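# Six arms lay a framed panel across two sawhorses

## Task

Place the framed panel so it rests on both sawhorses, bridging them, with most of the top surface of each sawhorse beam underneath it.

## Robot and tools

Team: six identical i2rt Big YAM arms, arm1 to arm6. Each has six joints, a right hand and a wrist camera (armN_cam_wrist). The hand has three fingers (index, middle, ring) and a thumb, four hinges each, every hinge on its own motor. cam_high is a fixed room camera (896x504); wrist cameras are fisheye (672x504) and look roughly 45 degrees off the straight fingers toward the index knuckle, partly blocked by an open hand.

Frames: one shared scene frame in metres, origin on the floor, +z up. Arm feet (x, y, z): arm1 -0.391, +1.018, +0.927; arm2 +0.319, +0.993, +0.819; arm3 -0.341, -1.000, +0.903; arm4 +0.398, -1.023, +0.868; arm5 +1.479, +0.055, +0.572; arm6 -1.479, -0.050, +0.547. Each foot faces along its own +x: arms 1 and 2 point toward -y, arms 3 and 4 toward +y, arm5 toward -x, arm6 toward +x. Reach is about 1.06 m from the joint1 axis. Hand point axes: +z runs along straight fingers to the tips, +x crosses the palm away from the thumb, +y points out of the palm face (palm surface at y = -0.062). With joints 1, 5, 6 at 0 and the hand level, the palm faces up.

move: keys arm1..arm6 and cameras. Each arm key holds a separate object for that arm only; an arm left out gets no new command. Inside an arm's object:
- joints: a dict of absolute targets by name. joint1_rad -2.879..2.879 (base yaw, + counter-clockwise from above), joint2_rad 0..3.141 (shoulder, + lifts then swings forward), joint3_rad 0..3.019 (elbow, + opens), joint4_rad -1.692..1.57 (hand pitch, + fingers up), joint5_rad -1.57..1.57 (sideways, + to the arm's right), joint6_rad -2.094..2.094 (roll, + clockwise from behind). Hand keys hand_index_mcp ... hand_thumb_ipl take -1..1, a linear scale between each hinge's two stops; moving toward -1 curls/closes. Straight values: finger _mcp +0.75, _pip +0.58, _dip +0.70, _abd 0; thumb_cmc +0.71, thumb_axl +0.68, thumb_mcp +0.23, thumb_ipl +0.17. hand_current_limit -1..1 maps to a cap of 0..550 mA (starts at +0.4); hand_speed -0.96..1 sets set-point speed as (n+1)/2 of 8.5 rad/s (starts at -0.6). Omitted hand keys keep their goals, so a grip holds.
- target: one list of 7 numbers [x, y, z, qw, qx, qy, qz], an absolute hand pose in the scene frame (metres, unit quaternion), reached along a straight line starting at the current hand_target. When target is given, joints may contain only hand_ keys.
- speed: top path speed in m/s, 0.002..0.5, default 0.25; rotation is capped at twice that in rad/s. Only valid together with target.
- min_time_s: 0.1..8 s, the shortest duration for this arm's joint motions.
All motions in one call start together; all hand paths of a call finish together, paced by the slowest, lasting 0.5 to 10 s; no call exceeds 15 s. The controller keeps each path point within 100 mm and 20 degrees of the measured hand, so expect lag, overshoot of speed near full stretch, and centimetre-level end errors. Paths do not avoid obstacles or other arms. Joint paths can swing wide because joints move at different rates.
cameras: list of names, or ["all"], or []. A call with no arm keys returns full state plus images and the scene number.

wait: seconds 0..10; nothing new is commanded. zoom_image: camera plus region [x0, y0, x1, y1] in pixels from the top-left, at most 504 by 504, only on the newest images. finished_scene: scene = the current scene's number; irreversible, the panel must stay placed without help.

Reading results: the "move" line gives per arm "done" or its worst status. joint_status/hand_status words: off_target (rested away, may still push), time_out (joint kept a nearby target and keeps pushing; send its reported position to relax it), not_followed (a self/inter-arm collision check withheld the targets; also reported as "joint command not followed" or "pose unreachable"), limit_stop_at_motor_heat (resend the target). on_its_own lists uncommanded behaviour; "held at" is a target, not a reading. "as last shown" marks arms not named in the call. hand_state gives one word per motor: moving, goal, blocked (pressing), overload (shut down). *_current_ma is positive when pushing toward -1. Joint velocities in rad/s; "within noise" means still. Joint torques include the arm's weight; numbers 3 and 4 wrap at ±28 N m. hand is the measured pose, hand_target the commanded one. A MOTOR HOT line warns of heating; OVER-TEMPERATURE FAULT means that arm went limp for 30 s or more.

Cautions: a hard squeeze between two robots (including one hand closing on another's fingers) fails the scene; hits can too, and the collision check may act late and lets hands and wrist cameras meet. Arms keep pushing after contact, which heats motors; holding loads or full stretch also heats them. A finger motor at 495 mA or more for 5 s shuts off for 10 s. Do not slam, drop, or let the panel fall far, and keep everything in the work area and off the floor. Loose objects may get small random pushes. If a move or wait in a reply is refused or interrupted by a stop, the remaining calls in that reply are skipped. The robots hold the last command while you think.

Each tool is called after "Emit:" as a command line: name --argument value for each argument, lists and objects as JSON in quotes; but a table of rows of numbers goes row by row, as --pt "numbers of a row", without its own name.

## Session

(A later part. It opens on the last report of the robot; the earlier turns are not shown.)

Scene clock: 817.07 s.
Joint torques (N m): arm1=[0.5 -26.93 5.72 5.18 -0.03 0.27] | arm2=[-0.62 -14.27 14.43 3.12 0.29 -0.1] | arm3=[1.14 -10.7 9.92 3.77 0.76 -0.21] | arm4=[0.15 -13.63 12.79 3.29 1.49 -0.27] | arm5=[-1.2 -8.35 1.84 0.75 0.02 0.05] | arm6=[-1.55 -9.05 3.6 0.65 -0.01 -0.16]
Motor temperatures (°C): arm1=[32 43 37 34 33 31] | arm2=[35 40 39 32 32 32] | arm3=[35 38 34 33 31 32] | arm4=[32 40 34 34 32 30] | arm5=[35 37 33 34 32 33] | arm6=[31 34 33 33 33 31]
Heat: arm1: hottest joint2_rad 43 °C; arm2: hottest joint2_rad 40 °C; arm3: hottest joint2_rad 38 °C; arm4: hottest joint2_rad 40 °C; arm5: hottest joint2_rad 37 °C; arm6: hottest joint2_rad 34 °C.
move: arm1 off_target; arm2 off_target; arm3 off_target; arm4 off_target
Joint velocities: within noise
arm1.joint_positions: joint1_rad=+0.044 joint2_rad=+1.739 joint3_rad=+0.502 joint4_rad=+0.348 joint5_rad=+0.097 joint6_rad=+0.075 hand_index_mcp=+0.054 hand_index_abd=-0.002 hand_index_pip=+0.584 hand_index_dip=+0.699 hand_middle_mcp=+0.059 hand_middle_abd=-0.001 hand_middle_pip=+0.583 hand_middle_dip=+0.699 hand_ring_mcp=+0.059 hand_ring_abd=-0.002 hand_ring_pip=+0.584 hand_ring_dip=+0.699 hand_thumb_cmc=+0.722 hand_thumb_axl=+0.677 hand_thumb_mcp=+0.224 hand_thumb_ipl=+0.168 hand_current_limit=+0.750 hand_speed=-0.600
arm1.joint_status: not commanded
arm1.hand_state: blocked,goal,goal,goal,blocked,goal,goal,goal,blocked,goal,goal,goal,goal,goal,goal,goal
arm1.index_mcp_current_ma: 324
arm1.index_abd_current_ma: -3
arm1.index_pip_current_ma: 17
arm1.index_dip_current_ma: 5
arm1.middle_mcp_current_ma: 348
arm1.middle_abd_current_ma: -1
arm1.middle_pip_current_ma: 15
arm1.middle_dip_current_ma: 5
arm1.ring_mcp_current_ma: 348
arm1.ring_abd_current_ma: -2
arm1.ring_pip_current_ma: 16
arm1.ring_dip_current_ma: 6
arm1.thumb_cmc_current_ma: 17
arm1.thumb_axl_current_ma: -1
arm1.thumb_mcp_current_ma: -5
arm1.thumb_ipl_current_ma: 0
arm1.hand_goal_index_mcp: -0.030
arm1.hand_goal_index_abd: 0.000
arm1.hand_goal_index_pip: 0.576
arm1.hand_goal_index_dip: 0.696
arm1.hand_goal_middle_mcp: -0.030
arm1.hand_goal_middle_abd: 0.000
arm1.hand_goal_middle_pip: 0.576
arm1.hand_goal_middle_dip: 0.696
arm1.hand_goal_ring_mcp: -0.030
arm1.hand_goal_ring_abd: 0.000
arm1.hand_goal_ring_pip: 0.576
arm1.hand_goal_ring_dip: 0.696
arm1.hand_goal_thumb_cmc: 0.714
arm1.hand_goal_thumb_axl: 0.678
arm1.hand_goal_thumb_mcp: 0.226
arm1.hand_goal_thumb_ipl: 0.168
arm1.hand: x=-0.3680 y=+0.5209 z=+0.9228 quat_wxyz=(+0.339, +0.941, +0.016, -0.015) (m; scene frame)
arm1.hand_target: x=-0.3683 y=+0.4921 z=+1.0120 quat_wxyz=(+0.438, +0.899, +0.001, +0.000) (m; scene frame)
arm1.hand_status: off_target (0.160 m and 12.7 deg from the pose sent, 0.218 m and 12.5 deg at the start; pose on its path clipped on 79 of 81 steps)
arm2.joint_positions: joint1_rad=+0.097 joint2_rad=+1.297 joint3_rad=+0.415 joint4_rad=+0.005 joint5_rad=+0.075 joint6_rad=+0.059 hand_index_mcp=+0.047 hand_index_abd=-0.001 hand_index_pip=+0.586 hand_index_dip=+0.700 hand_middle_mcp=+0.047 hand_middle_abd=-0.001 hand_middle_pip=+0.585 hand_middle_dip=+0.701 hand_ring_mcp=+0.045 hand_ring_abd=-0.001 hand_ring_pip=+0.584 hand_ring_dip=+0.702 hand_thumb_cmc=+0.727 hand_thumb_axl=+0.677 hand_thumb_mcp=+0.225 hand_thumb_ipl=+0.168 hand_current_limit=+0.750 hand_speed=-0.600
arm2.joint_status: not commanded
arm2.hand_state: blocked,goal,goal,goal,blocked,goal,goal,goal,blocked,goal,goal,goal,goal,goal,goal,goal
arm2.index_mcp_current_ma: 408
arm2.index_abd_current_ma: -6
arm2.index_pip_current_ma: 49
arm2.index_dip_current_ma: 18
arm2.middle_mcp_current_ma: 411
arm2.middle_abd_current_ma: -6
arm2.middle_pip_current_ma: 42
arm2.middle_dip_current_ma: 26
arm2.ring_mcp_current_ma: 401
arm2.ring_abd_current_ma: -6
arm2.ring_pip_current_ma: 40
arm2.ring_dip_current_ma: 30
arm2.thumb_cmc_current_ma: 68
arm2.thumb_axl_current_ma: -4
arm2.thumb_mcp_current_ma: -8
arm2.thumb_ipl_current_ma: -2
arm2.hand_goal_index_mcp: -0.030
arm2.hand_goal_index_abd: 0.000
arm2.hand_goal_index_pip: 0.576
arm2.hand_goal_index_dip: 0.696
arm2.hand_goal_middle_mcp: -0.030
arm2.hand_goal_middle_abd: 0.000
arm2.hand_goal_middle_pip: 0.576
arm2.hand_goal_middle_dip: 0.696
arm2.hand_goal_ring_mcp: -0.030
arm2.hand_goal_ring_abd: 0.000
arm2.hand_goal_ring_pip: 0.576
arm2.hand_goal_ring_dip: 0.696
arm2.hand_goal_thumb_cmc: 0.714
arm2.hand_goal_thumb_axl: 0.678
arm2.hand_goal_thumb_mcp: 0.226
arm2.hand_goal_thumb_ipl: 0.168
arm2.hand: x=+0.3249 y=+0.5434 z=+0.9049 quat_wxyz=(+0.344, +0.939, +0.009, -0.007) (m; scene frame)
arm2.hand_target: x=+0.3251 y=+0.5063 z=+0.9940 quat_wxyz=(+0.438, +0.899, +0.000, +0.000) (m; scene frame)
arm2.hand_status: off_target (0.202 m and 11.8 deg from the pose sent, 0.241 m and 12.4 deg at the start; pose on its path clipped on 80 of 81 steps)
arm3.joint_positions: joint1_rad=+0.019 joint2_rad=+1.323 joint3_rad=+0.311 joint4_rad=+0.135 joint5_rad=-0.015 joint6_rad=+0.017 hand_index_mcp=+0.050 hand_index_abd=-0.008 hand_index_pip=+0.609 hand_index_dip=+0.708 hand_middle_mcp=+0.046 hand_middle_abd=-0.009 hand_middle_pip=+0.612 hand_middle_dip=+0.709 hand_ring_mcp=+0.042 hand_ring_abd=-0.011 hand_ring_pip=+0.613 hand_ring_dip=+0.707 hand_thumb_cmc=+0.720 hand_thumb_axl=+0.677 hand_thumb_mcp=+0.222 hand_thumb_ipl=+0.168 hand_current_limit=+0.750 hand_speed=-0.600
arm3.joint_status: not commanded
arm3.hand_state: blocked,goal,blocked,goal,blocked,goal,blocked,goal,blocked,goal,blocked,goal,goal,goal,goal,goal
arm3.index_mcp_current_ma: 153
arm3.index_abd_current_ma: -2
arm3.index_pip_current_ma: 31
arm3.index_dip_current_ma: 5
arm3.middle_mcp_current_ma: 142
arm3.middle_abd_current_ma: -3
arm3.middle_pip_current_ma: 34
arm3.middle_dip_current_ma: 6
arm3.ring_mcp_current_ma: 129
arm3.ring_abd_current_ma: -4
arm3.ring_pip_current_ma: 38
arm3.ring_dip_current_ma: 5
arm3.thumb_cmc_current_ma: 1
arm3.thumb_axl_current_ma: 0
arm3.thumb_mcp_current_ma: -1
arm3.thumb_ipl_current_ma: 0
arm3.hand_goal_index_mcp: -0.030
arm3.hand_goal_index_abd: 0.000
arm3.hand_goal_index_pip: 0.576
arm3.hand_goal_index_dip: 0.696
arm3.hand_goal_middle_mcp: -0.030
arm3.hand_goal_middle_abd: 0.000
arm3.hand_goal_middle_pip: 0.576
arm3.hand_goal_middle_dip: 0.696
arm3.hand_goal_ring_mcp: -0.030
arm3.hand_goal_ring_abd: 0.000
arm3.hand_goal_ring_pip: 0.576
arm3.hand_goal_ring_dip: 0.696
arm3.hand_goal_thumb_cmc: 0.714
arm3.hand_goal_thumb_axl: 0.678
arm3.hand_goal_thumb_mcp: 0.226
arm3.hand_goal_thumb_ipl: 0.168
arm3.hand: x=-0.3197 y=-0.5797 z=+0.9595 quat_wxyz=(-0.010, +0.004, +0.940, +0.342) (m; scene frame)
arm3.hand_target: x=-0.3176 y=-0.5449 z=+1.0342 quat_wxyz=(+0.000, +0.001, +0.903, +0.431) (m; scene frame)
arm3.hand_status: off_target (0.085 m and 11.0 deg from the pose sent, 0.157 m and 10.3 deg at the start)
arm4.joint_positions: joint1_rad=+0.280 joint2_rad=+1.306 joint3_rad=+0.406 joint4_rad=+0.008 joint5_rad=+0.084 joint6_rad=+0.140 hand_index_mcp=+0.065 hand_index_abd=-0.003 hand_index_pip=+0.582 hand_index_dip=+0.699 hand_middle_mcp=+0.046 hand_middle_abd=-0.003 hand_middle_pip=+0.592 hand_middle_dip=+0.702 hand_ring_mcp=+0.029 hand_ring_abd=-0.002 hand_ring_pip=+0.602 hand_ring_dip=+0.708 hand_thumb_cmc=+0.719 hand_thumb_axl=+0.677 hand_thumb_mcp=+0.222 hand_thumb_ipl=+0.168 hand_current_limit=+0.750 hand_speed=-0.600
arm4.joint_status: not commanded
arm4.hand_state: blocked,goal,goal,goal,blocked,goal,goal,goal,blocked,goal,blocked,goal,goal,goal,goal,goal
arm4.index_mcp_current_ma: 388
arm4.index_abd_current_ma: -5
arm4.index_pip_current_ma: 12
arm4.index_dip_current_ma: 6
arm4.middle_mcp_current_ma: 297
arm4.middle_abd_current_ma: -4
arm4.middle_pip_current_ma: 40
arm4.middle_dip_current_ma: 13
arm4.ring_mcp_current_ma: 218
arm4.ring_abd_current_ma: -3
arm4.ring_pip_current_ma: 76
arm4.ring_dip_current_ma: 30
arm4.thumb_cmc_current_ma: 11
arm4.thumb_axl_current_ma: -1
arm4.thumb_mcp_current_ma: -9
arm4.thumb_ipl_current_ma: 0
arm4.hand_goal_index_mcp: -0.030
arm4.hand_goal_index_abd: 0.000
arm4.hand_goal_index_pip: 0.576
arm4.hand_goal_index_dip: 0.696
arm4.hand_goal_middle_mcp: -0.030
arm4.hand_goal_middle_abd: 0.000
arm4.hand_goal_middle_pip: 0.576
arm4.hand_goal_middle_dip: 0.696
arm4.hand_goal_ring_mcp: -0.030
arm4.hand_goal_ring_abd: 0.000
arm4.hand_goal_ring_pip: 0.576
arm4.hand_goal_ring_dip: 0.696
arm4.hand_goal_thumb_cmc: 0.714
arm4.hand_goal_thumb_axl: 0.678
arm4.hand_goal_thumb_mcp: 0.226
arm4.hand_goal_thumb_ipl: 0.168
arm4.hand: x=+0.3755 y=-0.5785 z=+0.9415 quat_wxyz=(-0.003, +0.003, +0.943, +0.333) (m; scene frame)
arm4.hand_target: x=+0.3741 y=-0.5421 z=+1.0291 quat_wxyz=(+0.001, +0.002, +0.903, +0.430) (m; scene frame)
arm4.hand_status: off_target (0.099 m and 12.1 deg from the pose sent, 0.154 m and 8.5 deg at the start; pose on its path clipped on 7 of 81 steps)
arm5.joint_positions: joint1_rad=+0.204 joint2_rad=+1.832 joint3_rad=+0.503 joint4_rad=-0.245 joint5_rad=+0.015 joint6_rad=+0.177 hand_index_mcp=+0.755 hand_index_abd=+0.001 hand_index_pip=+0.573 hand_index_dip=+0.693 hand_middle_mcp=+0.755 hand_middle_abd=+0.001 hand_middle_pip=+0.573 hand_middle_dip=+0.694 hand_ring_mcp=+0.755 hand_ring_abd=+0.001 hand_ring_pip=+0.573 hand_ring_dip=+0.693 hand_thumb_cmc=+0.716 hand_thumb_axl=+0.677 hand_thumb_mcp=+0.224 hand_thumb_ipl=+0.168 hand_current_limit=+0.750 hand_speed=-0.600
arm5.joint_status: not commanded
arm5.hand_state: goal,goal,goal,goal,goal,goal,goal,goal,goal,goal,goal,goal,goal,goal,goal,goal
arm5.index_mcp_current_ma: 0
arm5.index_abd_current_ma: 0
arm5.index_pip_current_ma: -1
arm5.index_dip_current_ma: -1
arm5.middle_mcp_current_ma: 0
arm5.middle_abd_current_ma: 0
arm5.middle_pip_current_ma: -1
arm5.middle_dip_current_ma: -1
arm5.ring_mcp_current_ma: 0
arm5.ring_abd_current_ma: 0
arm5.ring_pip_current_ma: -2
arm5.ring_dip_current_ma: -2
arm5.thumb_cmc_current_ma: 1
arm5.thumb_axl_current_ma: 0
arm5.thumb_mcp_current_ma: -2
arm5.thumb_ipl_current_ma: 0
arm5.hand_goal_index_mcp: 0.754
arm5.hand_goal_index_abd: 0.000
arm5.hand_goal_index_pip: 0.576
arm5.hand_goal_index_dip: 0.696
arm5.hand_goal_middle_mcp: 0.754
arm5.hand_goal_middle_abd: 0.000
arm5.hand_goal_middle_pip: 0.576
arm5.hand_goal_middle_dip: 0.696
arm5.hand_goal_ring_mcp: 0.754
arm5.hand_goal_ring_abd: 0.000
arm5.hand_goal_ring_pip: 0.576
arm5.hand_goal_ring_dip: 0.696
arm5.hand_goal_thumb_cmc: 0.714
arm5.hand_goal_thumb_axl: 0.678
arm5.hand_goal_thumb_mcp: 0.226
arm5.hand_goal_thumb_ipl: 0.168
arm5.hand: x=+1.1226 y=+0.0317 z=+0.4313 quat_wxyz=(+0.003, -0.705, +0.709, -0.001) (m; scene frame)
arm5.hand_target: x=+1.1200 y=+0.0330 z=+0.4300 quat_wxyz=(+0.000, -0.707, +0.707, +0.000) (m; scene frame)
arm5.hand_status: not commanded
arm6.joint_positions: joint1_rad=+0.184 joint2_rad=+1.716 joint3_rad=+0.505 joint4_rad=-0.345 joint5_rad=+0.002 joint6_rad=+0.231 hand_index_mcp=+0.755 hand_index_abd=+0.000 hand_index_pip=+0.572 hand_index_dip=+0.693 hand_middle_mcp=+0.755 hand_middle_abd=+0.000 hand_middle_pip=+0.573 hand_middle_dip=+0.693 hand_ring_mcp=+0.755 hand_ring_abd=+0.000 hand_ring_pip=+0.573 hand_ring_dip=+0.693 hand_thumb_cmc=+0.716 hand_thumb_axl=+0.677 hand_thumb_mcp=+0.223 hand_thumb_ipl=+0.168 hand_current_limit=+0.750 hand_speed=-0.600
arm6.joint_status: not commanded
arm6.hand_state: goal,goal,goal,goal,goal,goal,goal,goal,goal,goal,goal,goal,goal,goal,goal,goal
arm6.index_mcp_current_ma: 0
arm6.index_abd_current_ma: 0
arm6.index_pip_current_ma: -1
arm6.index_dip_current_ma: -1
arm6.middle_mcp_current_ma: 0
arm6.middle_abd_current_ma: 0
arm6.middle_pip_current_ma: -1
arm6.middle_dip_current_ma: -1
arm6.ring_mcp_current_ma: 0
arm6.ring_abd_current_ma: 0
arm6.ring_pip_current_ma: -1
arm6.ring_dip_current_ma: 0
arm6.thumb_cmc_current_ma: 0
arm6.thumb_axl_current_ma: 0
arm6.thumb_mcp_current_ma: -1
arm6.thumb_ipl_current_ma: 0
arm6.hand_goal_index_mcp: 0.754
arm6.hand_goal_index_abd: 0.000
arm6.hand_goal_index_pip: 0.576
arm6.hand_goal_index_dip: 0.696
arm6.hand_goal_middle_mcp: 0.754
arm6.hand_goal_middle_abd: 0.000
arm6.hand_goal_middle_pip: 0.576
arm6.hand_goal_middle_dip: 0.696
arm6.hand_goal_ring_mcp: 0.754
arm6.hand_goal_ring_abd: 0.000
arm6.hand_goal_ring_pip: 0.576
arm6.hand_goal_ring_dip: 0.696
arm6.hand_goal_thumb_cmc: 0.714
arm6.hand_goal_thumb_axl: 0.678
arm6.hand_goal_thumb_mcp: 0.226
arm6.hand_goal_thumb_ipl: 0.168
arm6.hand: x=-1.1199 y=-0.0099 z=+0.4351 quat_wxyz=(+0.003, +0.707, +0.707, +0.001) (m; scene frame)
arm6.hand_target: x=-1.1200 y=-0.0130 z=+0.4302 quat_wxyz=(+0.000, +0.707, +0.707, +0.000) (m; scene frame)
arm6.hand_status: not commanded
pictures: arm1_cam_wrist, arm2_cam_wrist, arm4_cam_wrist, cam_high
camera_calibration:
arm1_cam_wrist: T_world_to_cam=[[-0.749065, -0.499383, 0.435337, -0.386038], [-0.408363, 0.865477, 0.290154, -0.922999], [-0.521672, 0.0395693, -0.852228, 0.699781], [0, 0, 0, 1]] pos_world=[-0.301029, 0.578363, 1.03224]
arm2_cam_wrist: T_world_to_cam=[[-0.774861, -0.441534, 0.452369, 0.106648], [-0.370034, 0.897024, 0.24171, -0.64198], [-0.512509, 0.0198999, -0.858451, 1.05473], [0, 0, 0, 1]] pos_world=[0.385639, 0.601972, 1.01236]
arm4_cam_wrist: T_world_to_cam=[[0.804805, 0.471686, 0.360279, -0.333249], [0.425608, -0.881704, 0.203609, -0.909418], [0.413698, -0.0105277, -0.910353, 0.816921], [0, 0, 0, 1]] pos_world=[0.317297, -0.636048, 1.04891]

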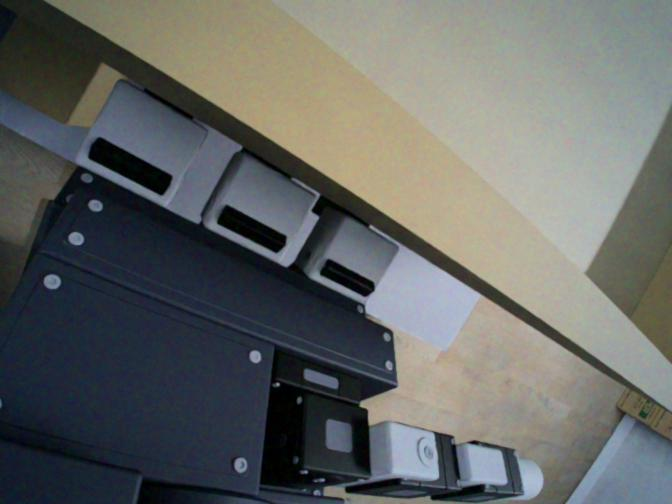

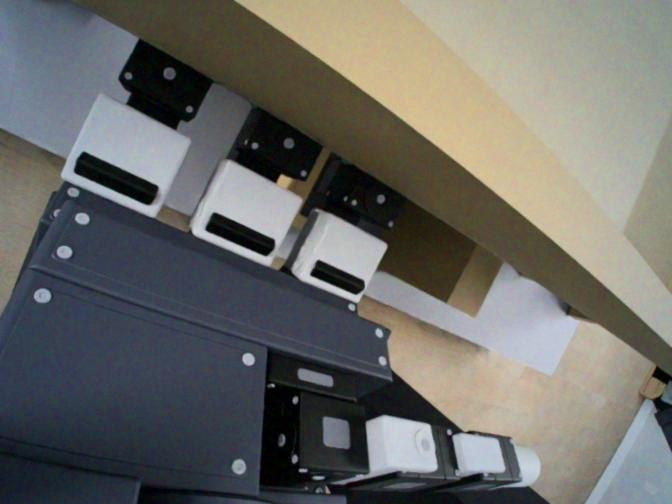

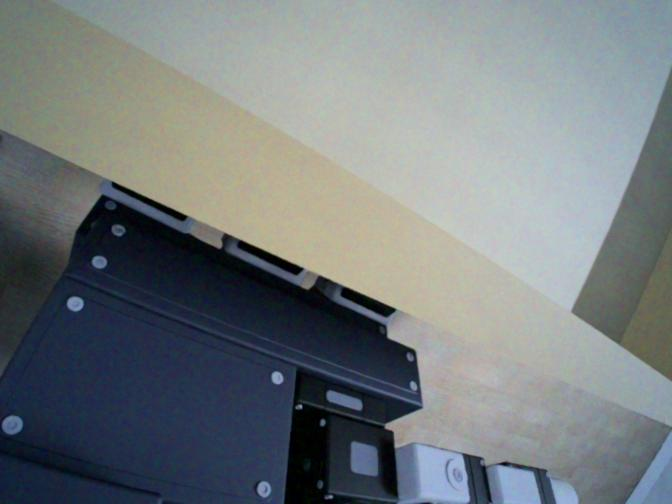

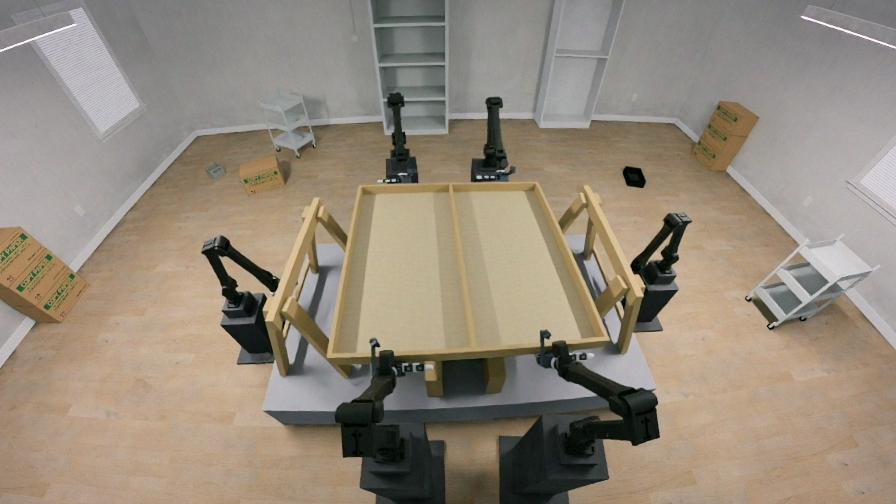

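Emit:
move --arm1 '{"target": [-0.367, 0.46, 1.03, 0.5, 0.866, 0, 0], "speed": 0.09}' --arm2 '{"target": [0.327, 0.445, 1.02, 0.5, 0.866, 0, 0], "speed": 0.09}' --arm3 '{"target": [-0.3175, -0.52, 1.035, 0, 0, 0.8746, 0.4848], "speed": 0.09}' --arm4 '{"target": [0.373, -0.515, 1.035, 0, 0, 0.8746, 0.4848], "speed": 0.09}' --cameras '["arm1_cam_wrist", "arm2_cam_wrist", "arm4_cam_wrist", "cam_high"]'

Scene clock: 850.63 s.
Joint torques (N m): arm1=[0.97 -23.82 3.66 9.33 0.79 0.37] | arm2=[-0.73 -14.45 9.74 6.23 0.57 -0.11] | arm3=[0.73 -10.29 7.65 7.53 0.53 -0.22] | arm4=[0.15 -13.45 8.62 6.84 1.58 -0.32] | arm5=[-1.2 -8.35 1.85 0.75 0.02 0.05] | arm6=[-1.61 -9.05 3.6 0.64 -0.01 -0.15]
Motor temperatures (°C): arm1=[32 43 38 34 33 31] | arm2=[35 39 45 32 31 32] | arm3=[35 37 37 33 32 32] | arm4=[31 40 40 34 33 31] | arm5=[35 37 33 34 32 33] | arm6=[31 34 33 33 33 31]
Heat: arm1: hottest joint2_rad 43 °C; arm2: hottest joint3_rad 45 °C; arm3: hottest joint2_rad 37 °C; arm4: hottest joint2_rad 40 °C; arm5: hottest joint2_rad 37 °C; arm6: hottest joint2_rad 34 °C.
move: arm1 off_target; arm2 off_target; arm3 off_target; arm4 off_target
Joint velocities: within noise
arm1.joint_positions: joint1_rad=+0.043 joint2_rad=+2.003 joint3_rad=+0.465 joint4_rad=+0.733 joint5_rad=+0.092 joint6_rad=+0.055 hand_index_mcp=+0.067 hand_index_abd=-0.005 hand_index_pip=+0.605 hand_index_dip=+0.702 hand_middle_mcp=+0.073 hand_middle_abd=-0.003 hand_middle_pip=+0.599 hand_middle_dip=+0.704 hand_ring_mcp=+0.078 hand_ring_abd=-0.002 hand_ring_pip=+0.594 hand_ring_dip=+0.702 hand_thumb_cmc=+0.722 hand_thumb_axl=+0.677 hand_thumb_mcp=+0.224 hand_thumb_ipl=+0.168 hand_current_limit=+0.750 hand_speed=-0.600
arm1.joint_status: not commanded
arm1.hand_state: blocked,goal,blocked,goal,blocked,goal,blocked,goal,blocked,goal,goal,goal,goal,goal,goal,goal
arm1.index_mcp_current_ma: 386
arm1.index_abd_current_ma: -7
arm1.index_pip_current_ma: 80
arm1.index_dip_current_ma: 13
arm1.middle_mcp_current_ma: 415
arm1.middle_abd_current_ma: -5
arm1.middle_pip_current_ma: 60
arm1.middle_dip_current_ma: 16
arm1.ring_mcp_current_ma: 443
arm1.ring_abd_current_ma: -3
arm1.ring_pip_current_ma: 44
arm1.ring_dip_current_ma: 12
arm1.thumb_cmc_current_ma: 17
arm1.thumb_axl_current_ma: -1
arm1.thumb_mcp_current_ma: -5
arm1.thumb_ipl_current_ma: 0
arm1.hand_goal_index_mcp: -0.030
arm1.hand_goal_index_abd: 0.000
arm1.hand_goal_index_pip: 0.576
arm1.hand_goal_index_dip: 0.696
arm1.hand_goal_middle_mcp: -0.030
arm1.hand_goal_middle_abd: 0.000
arm1.hand_goal_middle_pip: 0.576
arm1.hand_goal_middle_dip: 0.696
arm1.hand_goal_ring_mcp: -0.030
arm1.hand_goal_ring_abd: 0.000
arm1.hand_goal_ring_pip: 0.576
arm1.hand_goal_ring_dip: 0.696
arm1.hand_goal_thumb_cmc: 0.714
arm1.hand_goal_thumb_axl: 0.678
arm1.hand_goal_thumb_mcp: 0.226
arm1.hand_goal_thumb_ipl: 0.168
arm1.hand: x=-0.3684 y=+0.5320 z=+0.8743 quat_wxyz=(+0.377, +0.926, +0.023, -0.012) (m; scene frame)
arm1.hand_target: x=-0.3685 y=+0.4967 z=+0.9606 quat_wxyz=(+0.497, +0.868, +0.000, +0.002) (m; scene frame)
arm1.hand_status: off_target (0.172 m and 15.9 deg from the pose sent, 0.123 m and 20.6 deg at the start; pose on its path clipped on 75 of 80 steps)
arm2.joint_positions: joint1_rad=+0.097 joint2_rad=+1.596 joint3_rad=+0.331 joint4_rad=+0.473 joint5_rad=+0.077 joint6_rad=+0.049 hand_index_mcp=+0.052 hand_index_abd=-0.002 hand_index_pip=+0.615 hand_index_dip=+0.708 hand_middle_mcp=+0.057 hand_middle_abd=-0.002 hand_middle_pip=+0.610 hand_middle_dip=+0.707 hand_ring_mcp=+0.062 hand_ring_abd=-0.002 hand_ring_pip=+0.607 hand_ring_dip=+0.705 hand_thumb_cmc=+0.727 hand_thumb_axl=+0.677 hand_thumb_mcp=+0.225 hand_thumb_ipl=+0.168 hand_current_limit=+0.750 hand_speed=-0.600
arm2.joint_status: not commanded
arm2.hand_state: blocked,goal,blocked,goal,blocked,goal,blocked,goal,blocked,goal,blocked,goal,goal,goal,goal,goal
arm2.index_mcp_current_ma: 437
arm2.index_abd_current_ma: -7
arm2.index_pip_current_ma: 194
arm2.index_dip_current_ma: 58
arm2.middle_mcp_current_ma: 463
arm2.middle_abd_current_ma: -9
arm2.middle_pip_current_ma: 168
arm2.middle_dip_current_ma: 55
arm2.ring_mcp_current_ma: 481
arm2.ring_abd_current_ma: -10
arm2.ring_pip_current_ma: 157
arm2.ring_dip_current_ma: 45
arm2.thumb_cmc_current_ma: 68
arm2.thumb_axl_current_ma: -4
arm2.thumb_mcp_current_ma: -8
arm2.thumb_ipl_current_ma: -2
arm2.hand_goal_index_mcp: -0.030
arm2.hand_goal_index_abd: 0.000
arm2.hand_goal_index_pip: 0.576
arm2.hand_goal_index_dip: 0.696
arm2.hand_goal_middle_mcp: -0.030
arm2.hand_goal_middle_abd: 0.000
arm2.hand_goal_middle_pip: 0.576
arm2.hand_goal_middle_dip: 0.696
arm2.hand_goal_ring_mcp: -0.030
arm2.hand_goal_ring_abd: 0.000
arm2.hand_goal_ring_pip: 0.576
arm2.hand_goal_ring_dip: 0.696
arm2.hand_goal_thumb_cmc: 0.714
arm2.hand_goal_thumb_axl: 0.678
arm2.hand_goal_thumb_mcp: 0.226
arm2.hand_goal_thumb_ipl: 0.168
arm2.hand: x=+0.3251 y=+0.5459 z=+0.8488 quat_wxyz=(+0.383, +0.924, +0.011, -0.006) (m; scene frame)
arm2.hand_target: x=+0.3252 y=+0.5039 z=+0.9338 quat_wxyz=(+0.498, +0.867, +0.000, +0.000) (m; scene frame)
arm2.hand_status: off_target (0.199 m and 15.0 deg from the pose sent, 0.151 m and 19.8 deg at the start; pose on its path clipped on 78 of 80 steps)
arm3.joint_positions: joint1_rad=+0.019 joint2_rad=+1.505 joint3_rad=+0.287 joint4_rad=+0.383 joint5_rad=-0.008 joint6_rad=+0.019 hand_index_mcp=+0.084 hand_index_abd=-0.007 hand_index_pip=+0.611 hand_index_dip=+0.709 hand_middle_mcp=+0.074 hand_middle_abd=-0.008 hand_middle_pip=+0.620 hand_middle_dip=+0.711 hand_ring_mcp=+0.064 hand_ring_abd=-0.011 hand_ring_pip=+0.628 hand_ring_dip=+0.711 hand_thumb_cmc=+0.720 hand_thumb_axl=+0.677 hand_thumb_mcp=+0.222 hand_thumb_ipl=+0.168 hand_current_limit=+0.750 hand_speed=-0.600
arm3.joint_status: not commanded
arm3.hand_state: blocked,goal,blocked,goal,blocked,goal,blocked,goal,blocked,goal,blocked,goal,goal,goal,goal,goal
arm3.index_mcp_current_ma: 284
arm3.index_abd_current_ma: -2
arm3.index_pip_current_ma: 34
arm3.index_dip_current_ma: 6
arm3.middle_mcp_current_ma: 244
arm3.middle_abd_current_ma: -2
arm3.middle_pip_current_ma: 50
arm3.middle_dip_current_ma: 8
arm3.ring_mcp_current_ma: 204
arm3.ring_abd_current_ma: -4
arm3.ring_pip_current_ma: 67
arm3.ring_dip_current_ma: 8
arm3.thumb_cmc_current_ma: 1
arm3.thumb_axl_current_ma: 0
arm3.thumb_mcp_current_ma: -1
arm3.thumb_ipl_current_ma: 0
arm3.hand_goal_index_mcp: -0.030
arm3.hand_goal_index_abd: 0.000
arm3.hand_goal_index_pip: 0.576
arm3.hand_goal_index_dip: 0.696
arm3.hand_goal_middle_mcp: -0.030
arm3.hand_goal_middle_abd: 0.000
arm3.hand_goal_middle_pip: 0.576
arm3.hand_goal_middle_dip: 0.696
arm3.hand_goal_ring_mcp: -0.030
arm3.hand_goal_ring_abd: 0.000
arm3.hand_goal_ring_pip: 0.576
arm3.hand_goal_ring_dip: 0.696
arm3.hand_goal_thumb_cmc: 0.714
arm3.hand_goal_thumb_axl: 0.678
arm3.hand_goal_thumb_mcp: 0.226
arm3.hand_goal_thumb_ipl: 0.168
arm3.hand: x=-0.3183 y=-0.5746 z=+0.9334 quat_wxyz=(-0.007, +0.006, +0.932, +0.362) (m; scene frame)
arm3.hand_target: x=-0.3175 y=-0.5348 z=+1.0191 quat_wxyz=(+0.000, +0.001, +0.876, +0.482) (m; scene frame)
arm3.hand_status: off_target (0.115 m and 15.5 deg from the pose sent, 0.096 m and 18.0 deg at the start; pose on its path clipped on 58 of 80 steps)
arm4.joint_positions: joint1_rad=+0.280 joint2_rad=+1.477 joint3_rad=+0.361 joint4_rad=+0.285 joint5_rad=+0.095 joint6_rad=+0.134 hand_index_mcp=+0.088 hand_index_abd=-0.003 hand_index_pip=+0.601 hand_index_dip=+0.702 hand_middle_mcp=+0.066 hand_middle_abd=-0.003 hand_middle_pip=+0.618 hand_middle_dip=+0.708 hand_ring_mcp=+0.053 hand_ring_abd=-0.003 hand_ring_pip=+0.616 hand_ring_dip=+0.714 hand_thumb_cmc=+0.719 hand_thumb_axl=+0.677 hand_thumb_mcp=+0.222 hand_thumb_ipl=+0.168 hand_current_limit=+0.750 hand_speed=-0.600
arm4.joint_status: not commanded
arm4.hand_state: blocked,goal,blocked,goal,blocked,goal,blocked,goal,blocked,goal,blocked,goal,goal,goal,goal,goal
arm4.index_mcp_current_ma: 481
arm4.index_abd_current_ma: -5
arm4.index_pip_current_ma: 70
arm4.index_dip_current_ma: 13
arm4.middle_mcp_current_ma: 395
arm4.middle_abd_current_ma: -6
arm4.middle_pip_current_ma: 134
arm4.middle_dip_current_ma: 30
arm4.ring_mcp_current_ma: 329
arm4.ring_abd_current_ma: -5
arm4.ring_pip_current_ma: 128
arm4.ring_dip_current_ma: 49
arm4.thumb_cmc_current_ma: 11
arm4.thumb_axl_current_ma: -1
arm4.thumb_mcp_current_ma: -9
arm4.thumb_ipl_current_ma: 0
arm4.hand_goal_index_mcp: -0.030
arm4.hand_goal_index_abd: 0.000
arm4.hand_goal_index_pip: 0.576
arm4.hand_goal_index_dip: 0.696
arm4.hand_goal_middle_mcp: -0.030
arm4.hand_goal_middle_abd: 0.000
arm4.hand_goal_middle_pip: 0.576
arm4.hand_goal_middle_dip: 0.696
arm4.hand_goal_ring_mcp: -0.030
arm4.hand_goal_ring_abd: 0.000
arm4.hand_goal_ring_pip: 0.576
arm4.hand_goal_ring_dip: 0.696
arm4.hand_goal_thumb_cmc: 0.714
arm4.hand_goal_thumb_axl: 0.678
arm4.hand_goal_thumb_mcp: 0.226
arm4.hand_goal_thumb_ipl: 0.168
arm4.hand: x=+0.3769 y=-0.5746 z=+0.9113 quat_wxyz=(-0.001, +0.003, +0.932, +0.362) (m; scene frame)
arm4.hand_target: x=+0.3754 y=-0.5386 z=+0.9989 quat_wxyz=(+0.002, +0.003, +0.876, +0.481) (m; scene frame)
arm4.hand_status: off_target (0.137 m and 15.6 deg from the pose sent, 0.113 m and 19.1 deg at the start; pose on its path clipped on 71 of 80 steps)
arm5, arm6: as last shown
pictures: arm1_cam_wrist, arm2_cam_wrist, arm4_cam_wrist, cam_high
camera_calibration:
arm1_cam_wrist: T_world_to_cam=[[-0.741481, -0.474823, 0.474076, -0.403741], [-0.424216, 0.879164, 0.217051, -0.867972], [-0.519852, -0.0401713, -0.853311, 0.701831], [0, 0, 0, 1]] pos_world=[-0.302727, 0.599578, 0.978679]
arm2_cam_wrist: T_world_to_cam=[[-0.772641, -0.406598, 0.48755, 0.0836793], [-0.375683, 0.911916, 0.165142, -0.571834], [-0.511751, -0.0555686, -0.857335, 1.04663], [0, 0, 0, 1]] pos_world=[0.38544, 0.613648, 0.950948]
arm4_cam_wrist: T_world_to_cam=[[0.804559, 0.446853, 0.39116, -0.367652], [0.423127, -0.8935, 0.150405, -0.857785], [0.41671, 0.0445011, -0.907949, 0.817222], [0, 0, 0, 1]] pos_world=[0.318205, -0.638512, 1.01482]

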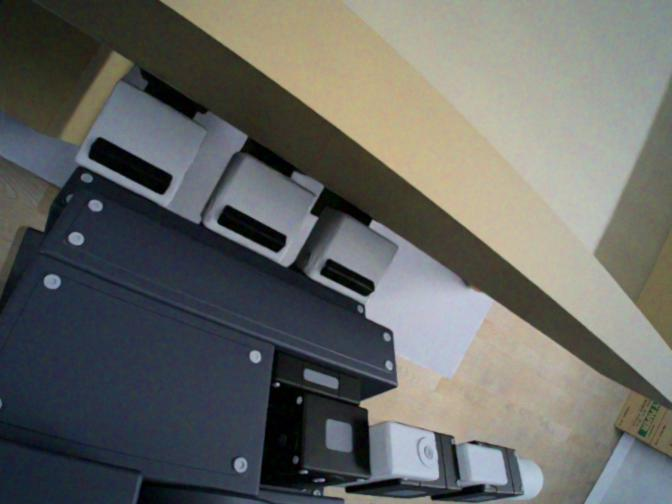

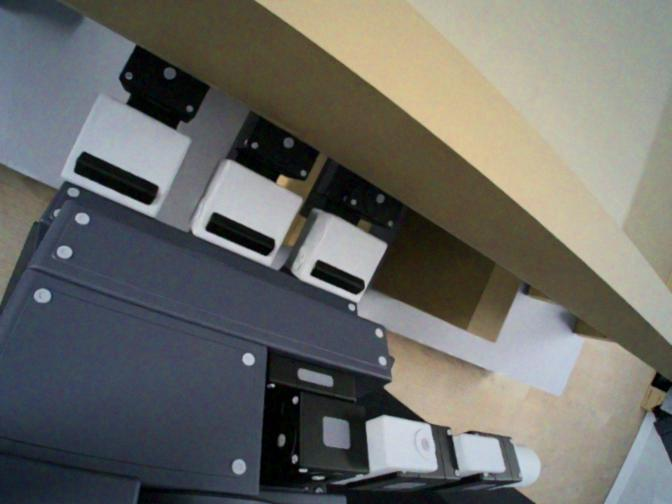

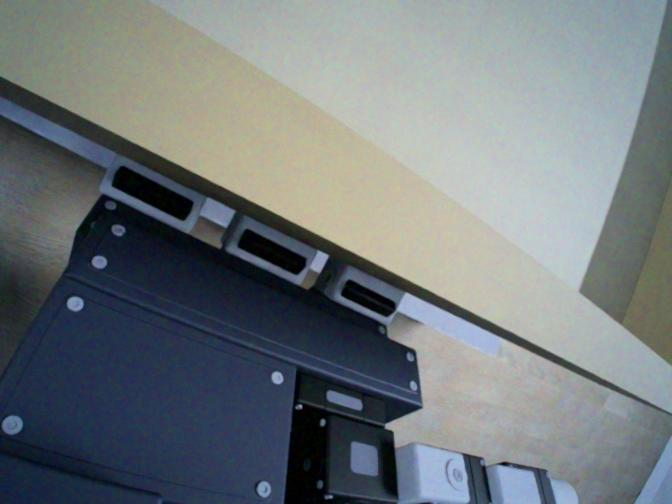

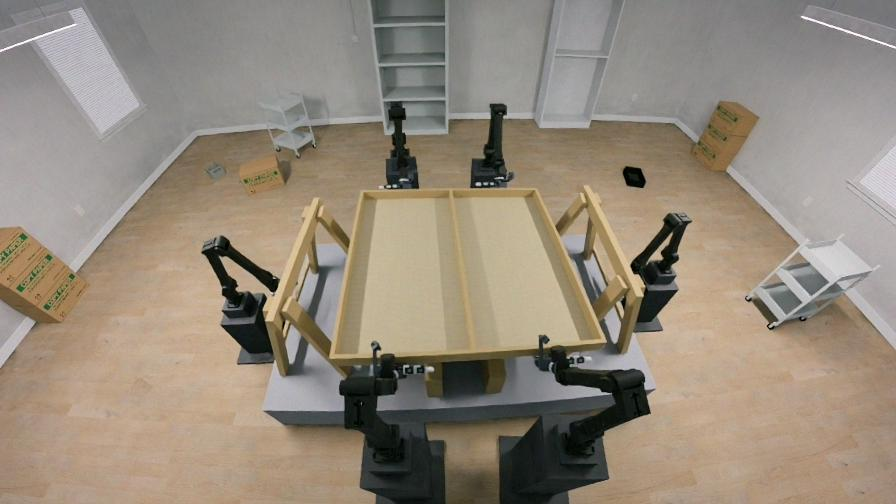

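Emit:
move --arm1 '{"joints": {"joint2_rad": 1.65, "joint3_rad": 0.506, "joint4_rad": 0.612, "hand_current_limit": 0.79}, "min_time_s": 3}' --arm2 '{"joints": {"joint2_rad": 1.234, "joint3_rad": 0.498, "joint4_rad": 0.219, "hand_current_limit": 0.79}, "min_time_s": 3}' --arm3 '{"joints": {"joint2_rad": 1.268, "joint3_rad": 0.366, "joint4_rad": 0.352, "hand_current_limit": 0.79}, "min_time_s": 3}' --arm4 '{"joints": {"joint2_rad": 1.23, "joint3_rad": 0.453, "joint4_rad": 0.23, "hand_current_limit": 0.79}, "min_time_s": 3}' --cameras '["arm1_cam_wrist", "arm2_cam_wrist", "arm4_cam_wrist", "cam_high"]'

Scene clock: 930.87 s.
Joint torques (N m): arm1=[0.91 -27.58 6.91 6.74 0.83 0.33] | arm2=[-0.5 -15.62 16.18 4.05 0.71 -0.1] | arm3=[0.97 -12.16 10.67 5.53 0.43 -0.18] | arm4=[0.15 -14.51 13.81 4.16 1.37 -0.26] | arm5=[-1.2 -8.35 1.85 0.75 0.02 0.05] | arm6=[-1.55 -9.05 3.6 0.62 -0.01 -0.16]
Motor temperatures (°C): arm1=[32 43 37 36 33 31] | arm2=[35 38 45 33 32 32] | arm3=[35 36 39 35 31 32] | arm4=[31 39 41 36 35 31] | arm5=[35 37 33 33 32 33] | arm6=[31 34 33 33 33 31]
Heat: arm1: hottest joint2_rad 43 °C; arm2: hottest joint3_rad 45 °C; arm3: hottest joint3_rad 39 °C; arm4: hottest joint3_rad 41 °C; arm5: hottest joint2_rad 37 °C; arm6: hottest joint2_rad 34 °C.
move: arm1 time_out; arm2 time_out; arm3 time_out; arm4 time_out
Joint velocities: within noise
arm1.joint_positions: joint1_rad=+0.043 joint2_rad=+1.796 joint3_rad=+0.458 joint4_rad=+0.520 joint5_rad=+0.091 joint6_rad=+0.059 hand_index_mcp=+0.074 hand_index_abd=-0.006 hand_index_pip=+0.602 hand_index_dip=+0.703 hand_middle_mcp=+0.075 hand_middle_abd=-0.005 hand_middle_pip=+0.599 hand_middle_dip=+0.704 hand_ring_mcp=+0.078 hand_ring_abd=-0.004 hand_ring_pip=+0.597 hand_ring_dip=+0.703 hand_thumb_cmc=+0.722 hand_thumb_axl=+0.677 hand_thumb_mcp=+0.224 hand_thumb_ipl=+0.168 hand_current_limit=+0.790 hand_speed=-0.600
arm1.joint_status: joint2_rad time_out (moved -0.208 of -0.353); joint4_rad time_out (moved -0.213 of -0.121); the others done
arm1.hand_state: blocked,goal,blocked,goal,blocked,goal,blocked,goal,blocked,goal,blocked,goal,goal,goal,goal,goal
arm1.index_mcp_current_ma: 423
arm1.index_abd_current_ma: -10
arm1.index_pip_current_ma: 68
arm1.index_dip_current_ma: 13
arm1.middle_mcp_current_ma: 428
arm1.middle_abd_current_ma: -8
arm1.middle_pip_current_ma: 61
arm1.middle_dip_current_ma: 16
arm1.ring_mcp_current_ma: 443
arm1.ring_abd_current_ma: -6
arm1.ring_pip_current_ma: 55
arm1.ring_dip_current_ma: 13
arm1.thumb_cmc_current_ma: 17
arm1.thumb_axl_current_ma: -1
arm1.thumb_mcp_current_ma: -5
arm1.thumb_ipl_current_ma: 0
arm1.hand_goal_index_mcp: -0.030
arm1.hand_goal_index_abd: 0.000
arm1.hand_goal_index_pip: 0.576
arm1.hand_goal_index_dip: 0.696
arm1.hand_goal_middle_mcp: -0.030
arm1.hand_goal_middle_abd: 0.000
arm1.hand_goal_middle_pip: 0.576
arm1.hand_goal_middle_dip: 0.696
arm1.hand_goal_ring_mcp: -0.030
arm1.hand_goal_ring_abd: 0.000
arm1.hand_goal_ring_pip: 0.576
arm1.hand_goal_ring_dip: 0.696
arm1.hand_goal_thumb_cmc: 0.714
arm1.hand_goal_thumb_axl: 0.678
arm1.hand_goal_thumb_mcp: 0.226
arm1.hand_goal_thumb_ipl: 0.168
arm1.on_its_own: joint2_rad reads +1.796 and still pushes toward +1.650 since a time_out; joint4_rad reads +0.520 and still pushes toward +0.612 since a time_out
arm1.hand: x=-0.3674 y=+0.5278 z=+0.9200 quat_wxyz=(+0.371, +0.928, +0.022, -0.012) (m; scene frame)
arm1.hand_target: x=-0.3662 y=+0.4872 z=+1.0313 quat_wxyz=(+0.500, +0.866, +0.000, +0.002) (m; scene frame)
arm1.hand_status: not commanded
arm2.joint_positions: joint1_rad=+0.097 joint2_rad=+1.332 joint3_rad=+0.374 joint4_rad=+0.153 joint5_rad=+0.073 joint6_rad=+0.049 hand_index_mcp=+0.059 hand_index_abd=-0.002 hand_index_pip=+0.614 hand_index_dip=+0.708 hand_middle_mcp=+0.060 hand_middle_abd=-0.003 hand_middle_pip=+0.610 hand_middle_dip=+0.709 hand_ring_mcp=+0.062 hand_ring_abd=-0.003 hand_ring_pip=+0.609 hand_ring_dip=+0.709 hand_thumb_cmc=+0.727 hand_thumb_axl=+0.677 hand_thumb_mcp=+0.225 hand_thumb_ipl=+0.168 hand_current_limit=+0.790 hand_speed=-0.600
arm2.joint_status: joint3_rad time_out (moved +0.044 of +0.167); joint4_rad time_out (moved -0.320 of -0.254); the others done
arm2.hand_state: blocked,goal,blocked,goal,blocked,goal,blocked,goal,blocked,goal,blocked,goal,goal,goal,goal,goal
arm2.index_mcp_current_ma: 473
arm2.index_abd_current_ma: -10
arm2.index_pip_current_ma: 190
arm2.index_dip_current_ma: 58
arm2.middle_mcp_current_ma: 478
arm2.middle_abd_current_ma: -12
arm2.middle_pip_current_ma: 170
arm2.middle_dip_current_ma: 63
arm2.ring_mcp_current_ma: 489
arm2.ring_abd_current_ma: -13
arm2.ring_pip_current_ma: 166
arm2.ring_dip_current_ma: 64
arm2.thumb_cmc_current_ma: 68
arm2.thumb_axl_current_ma: -4
arm2.thumb_mcp_current_ma: -8
arm2.thumb_ipl_current_ma: -2
arm2.hand_goal_index_mcp: -0.030
arm2.hand_goal_index_abd: 0.000
arm2.hand_goal_index_pip: 0.576
arm2.hand_goal_index_dip: 0.696
arm2.hand_goal_middle_mcp: -0.030
arm2.hand_goal_middle_abd: 0.000
arm2.hand_goal_middle_pip: 0.576
arm2.hand_goal_middle_dip: 0.696
arm2.hand_goal_ring_mcp: -0.030
arm2.hand_goal_ring_abd: 0.000
arm2.hand_goal_ring_pip: 0.576
arm2.hand_goal_ring_dip: 0.696
arm2.hand_goal_thumb_cmc: 0.714
arm2.hand_goal_thumb_axl: 0.678
arm2.hand_goal_thumb_mcp: 0.226
arm2.hand_goal_thumb_ipl: 0.168
arm2.on_its_own: joint3_rad reads +0.374 and still pushes toward +0.487 since a time_out; joint4_rad reads +0.153 and still pushes toward +0.219 since a time_out
arm2.hand: x=+0.3259 y=+0.5437 z=+0.9046 quat_wxyz=(+0.377, +0.926, +0.012, -0.005) (m; scene frame)
arm2.hand_target: x=+0.3259 y=+0.4981 z=+1.0215 quat_wxyz=(+0.501, +0.865, -0.001, +0.000) (m; scene frame)
arm2.hand_status: not commanded
arm3.joint_positions: joint1_rad=+0.019 joint2_rad=+1.365 joint3_rad=+0.287 joint4_rad=+0.259 joint5_rad=-0.006 joint6_rad=+0.015 hand_index_mcp=+0.087 hand_index_abd=-0.004 hand_index_pip=+0.613 hand_index_dip=+0.710 hand_middle_mcp=+0.078 hand_middle_abd=-0.005 hand_middle_pip=+0.621 hand_middle_dip=+0.711 hand_ring_mcp=+0.069 hand_ring_abd=-0.008 hand_ring_pip=+0.629 hand_ring_dip=+0.711 hand_thumb_cmc=+0.720 hand_thumb_axl=+0.677 hand_thumb_mcp=+0.222 hand_thumb_ipl=+0.168 hand_current_limit=+0.790 hand_speed=-0.600
arm3.joint_status: joint4_rad time_out (moved -0.124 of -0.031); the others done
arm3.hand_state: blocked,goal,blocked,goal,blocked,goal,blocked,goal,blocked,goal,blocked,goal,goal,goal,goal,goal
arm3.index_mcp_current_ma: 296
arm3.index_abd_current_ma: -1
arm3.index_pip_current_ma: 37
arm3.index_dip_current_ma: 7
arm3.middle_mcp_current_ma: 259
arm3.middle_abd_current_ma: -1
arm3.middle_pip_current_ma: 51
arm3.middle_dip_current_ma: 8
arm3.ring_mcp_current_ma: 221
arm3.ring_abd_current_ma: -2
arm3.ring_pip_current_ma: 69
arm3.ring_dip_current_ma: 8
arm3.thumb_cmc_current_ma: 1
arm3.thumb_axl_current_ma: 0
arm3.thumb_mcp_current_ma: -1
arm3.thumb_ipl_current_ma: 0
arm3.hand_goal_index_mcp: -0.030
arm3.hand_goal_index_abd: 0.000
arm3.hand_goal_index_pip: 0.576
arm3.hand_goal_index_dip: 0.696
arm3.hand_goal_middle_mcp: -0.030
arm3.hand_goal_middle_abd: 0.000
arm3.hand_goal_middle_pip: 0.576
arm3.hand_goal_middle_dip: 0.696
arm3.hand_goal_ring_mcp: -0.030
arm3.hand_goal_ring_abd: 0.000
arm3.hand_goal_ring_pip: 0.576
arm3.hand_goal_ring_dip: 0.696
arm3.hand_goal_thumb_cmc: 0.714
arm3.hand_goal_thumb_axl: 0.678
arm3.hand_goal_thumb_mcp: 0.226
arm3.hand_goal_thumb_ipl: 0.168
arm3.on_its_own: joint4_rad reads +0.259 and still pushes toward +0.352 since a time_out
arm3.hand: x=-0.3183 y=-0.5778 z=+0.9612 quat_wxyz=(-0.006, +0.005, +0.929, +0.370) (m; scene frame)
arm3.hand_target: x=-0.3175 y=-0.5351 z=+1.0614 quat_wxyz=(+0.000, +0.001, +0.871, +0.491) (m; scene frame)
arm3.hand_status: not commanded
arm4.joint_positions: joint1_rad=+0.280 joint2_rad=+1.331 joint3_rad=+0.361 joint4_rad=+0.161 joint5_rad=+0.100 joint6_rad=+0.128 hand_index_mcp=+0.090 hand_index_abd=-0.004 hand_index_pip=+0.607 hand_index_dip=+0.704 hand_middle_mcp=+0.070 hand_middle_abd=-0.003 hand_middle_pip=+0.623 hand_middle_dip=+0.710 hand_ring_mcp=+0.058 hand_ring_abd=-0.003 hand_ring_pip=+0.619 hand_ring_dip=+0.715 hand_thumb_cmc=+0.719 hand_thumb_axl=+0.677 hand_thumb_mcp=+0.222 hand_thumb_ipl=+0.168 hand_current_limit=+0.790 hand_speed=-0.600
arm4.joint_status: joint3_rad time_out (moved +0.000 of +0.092); joint4_rad time_out (moved -0.124 of -0.055); the others done
arm4.hand_state: blocked,goal,blocked,goal,blocked,goal,blocked,goal,blocked,goal,blocked,goal,goal,goal,goal,goal
arm4.index_mcp_current_ma: 492
arm4.index_abd_current_ma: -6
arm4.index_pip_current_ma: 94
arm4.index_dip_current_ma: 18
arm4.middle_mcp_current_ma: 413
arm4.middle_abd_current_ma: -6
arm4.middle_pip_current_ma: 153
arm4.middle_dip_current_ma: 35
arm4.ring_mcp_current_ma: 356
arm4.ring_abd_current_ma: -5
arm4.ring_pip_current_ma: 138
arm4.ring_dip_current_ma: 53
arm4.thumb_cmc_current_ma: 11
arm4.thumb_axl_current_ma: -1
arm4.thumb_mcp_current_ma: -9
arm4.thumb_ipl_current_ma: 0
arm4.hand_goal_index_mcp: -0.030
arm4.hand_goal_index_abd: 0.000
arm4.hand_goal_index_pip: 0.576
arm4.hand_goal_index_dip: 0.696
arm4.hand_goal_middle_mcp: -0.030
arm4.hand_goal_middle_abd: 0.000
arm4.hand_goal_middle_pip: 0.576
arm4.hand_goal_middle_dip: 0.696
arm4.hand_goal_ring_mcp: -0.030
arm4.hand_goal_ring_abd: 0.000
arm4.hand_goal_ring_pip: 0.576
arm4.hand_goal_ring_dip: 0.696
arm4.hand_goal_thumb_cmc: 0.714
arm4.hand_goal_thumb_axl: 0.678
arm4.hand_goal_thumb_mcp: 0.226
arm4.hand_goal_thumb_ipl: 0.168
arm4.on_its_own: joint3_rad reads +0.361 and still pushes toward +0.453 since a time_out; joint4_rad reads +0.161 and still pushes toward +0.230 since a time_out
arm4.hand: x=+0.3775 y=-0.5796 z=+0.9455 quat_wxyz=(+0.000, +0.001, +0.928, +0.372) (m; scene frame)
arm4.hand_target: x=+0.3745 y=-0.5384 z=+1.0523 quat_wxyz=(+0.000, +0.004, +0.872, +0.490) (m; scene frame)
arm4.hand_status: not commanded
arm5, arm6: as last shown
pictures: arm1_cam_wrist, arm2_cam_wrist, arm4_cam_wrist, cam_high
camera_calibration:
arm1_cam_wrist: T_world_to_cam=[[-0.743231, -0.479406, 0.466666, -0.418072], [-0.422753, 0.877147, 0.227799, -0.882026], [-0.518543, -0.0279779, -0.854594, 0.736434], [0, 0, 0, 1]] pos_world=[-0.301731, 0.593844, 1.02538]
arm2_cam_wrist: T_world_to_cam=[[-0.772203, -0.414872, 0.481231, 0.0663241], [-0.378076, 0.908744, 0.176758, -0.586747], [-0.510648, -0.0454482, -0.858588, 1.09011], [0, 0, 0, 1]] pos_world=[0.386041, 0.610262, 1.00775]
arm4_cam_wrist: T_world_to_cam=[[0.802208, 0.438932, 0.404724, -0.395744], [0.423839, -0.896104, 0.131748, -0.851772], [0.420503, 0.065849, -0.904898, 0.856281], [0, 0, 0, 1]] pos_world=[0.318414, -0.645957, 1.04723]

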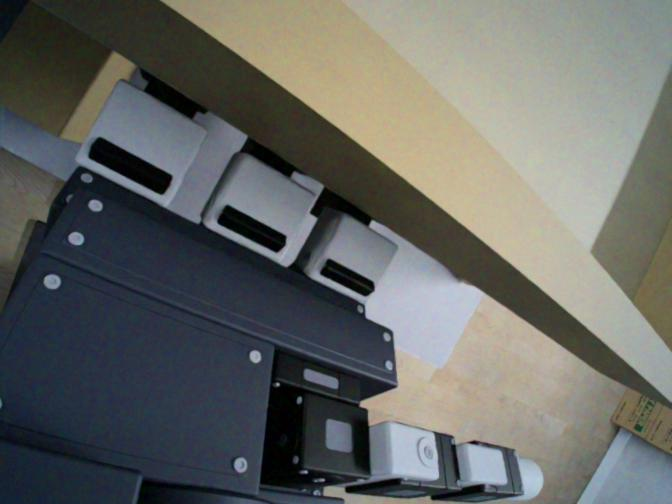

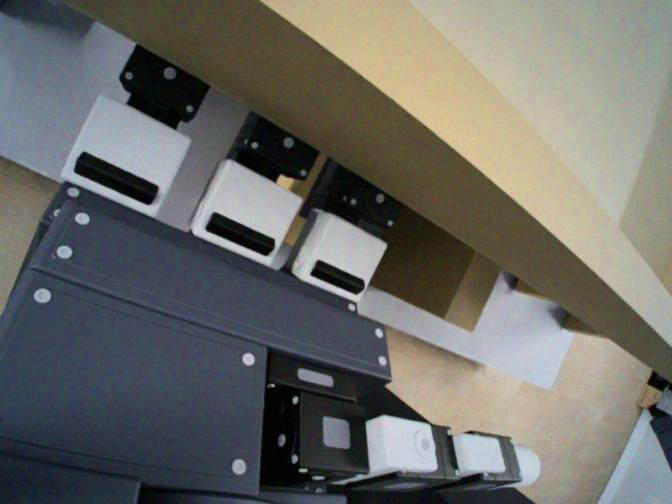

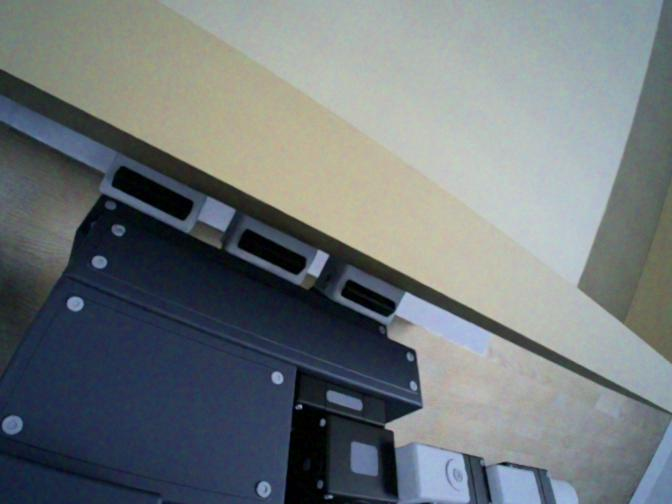

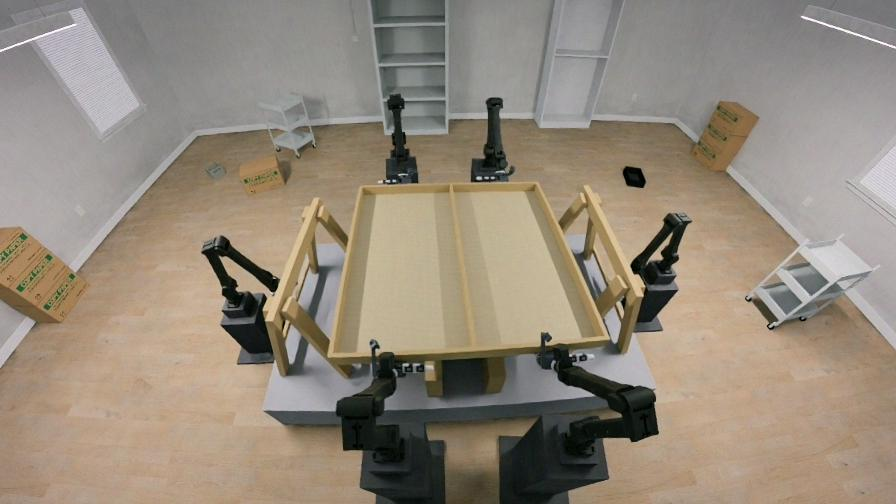

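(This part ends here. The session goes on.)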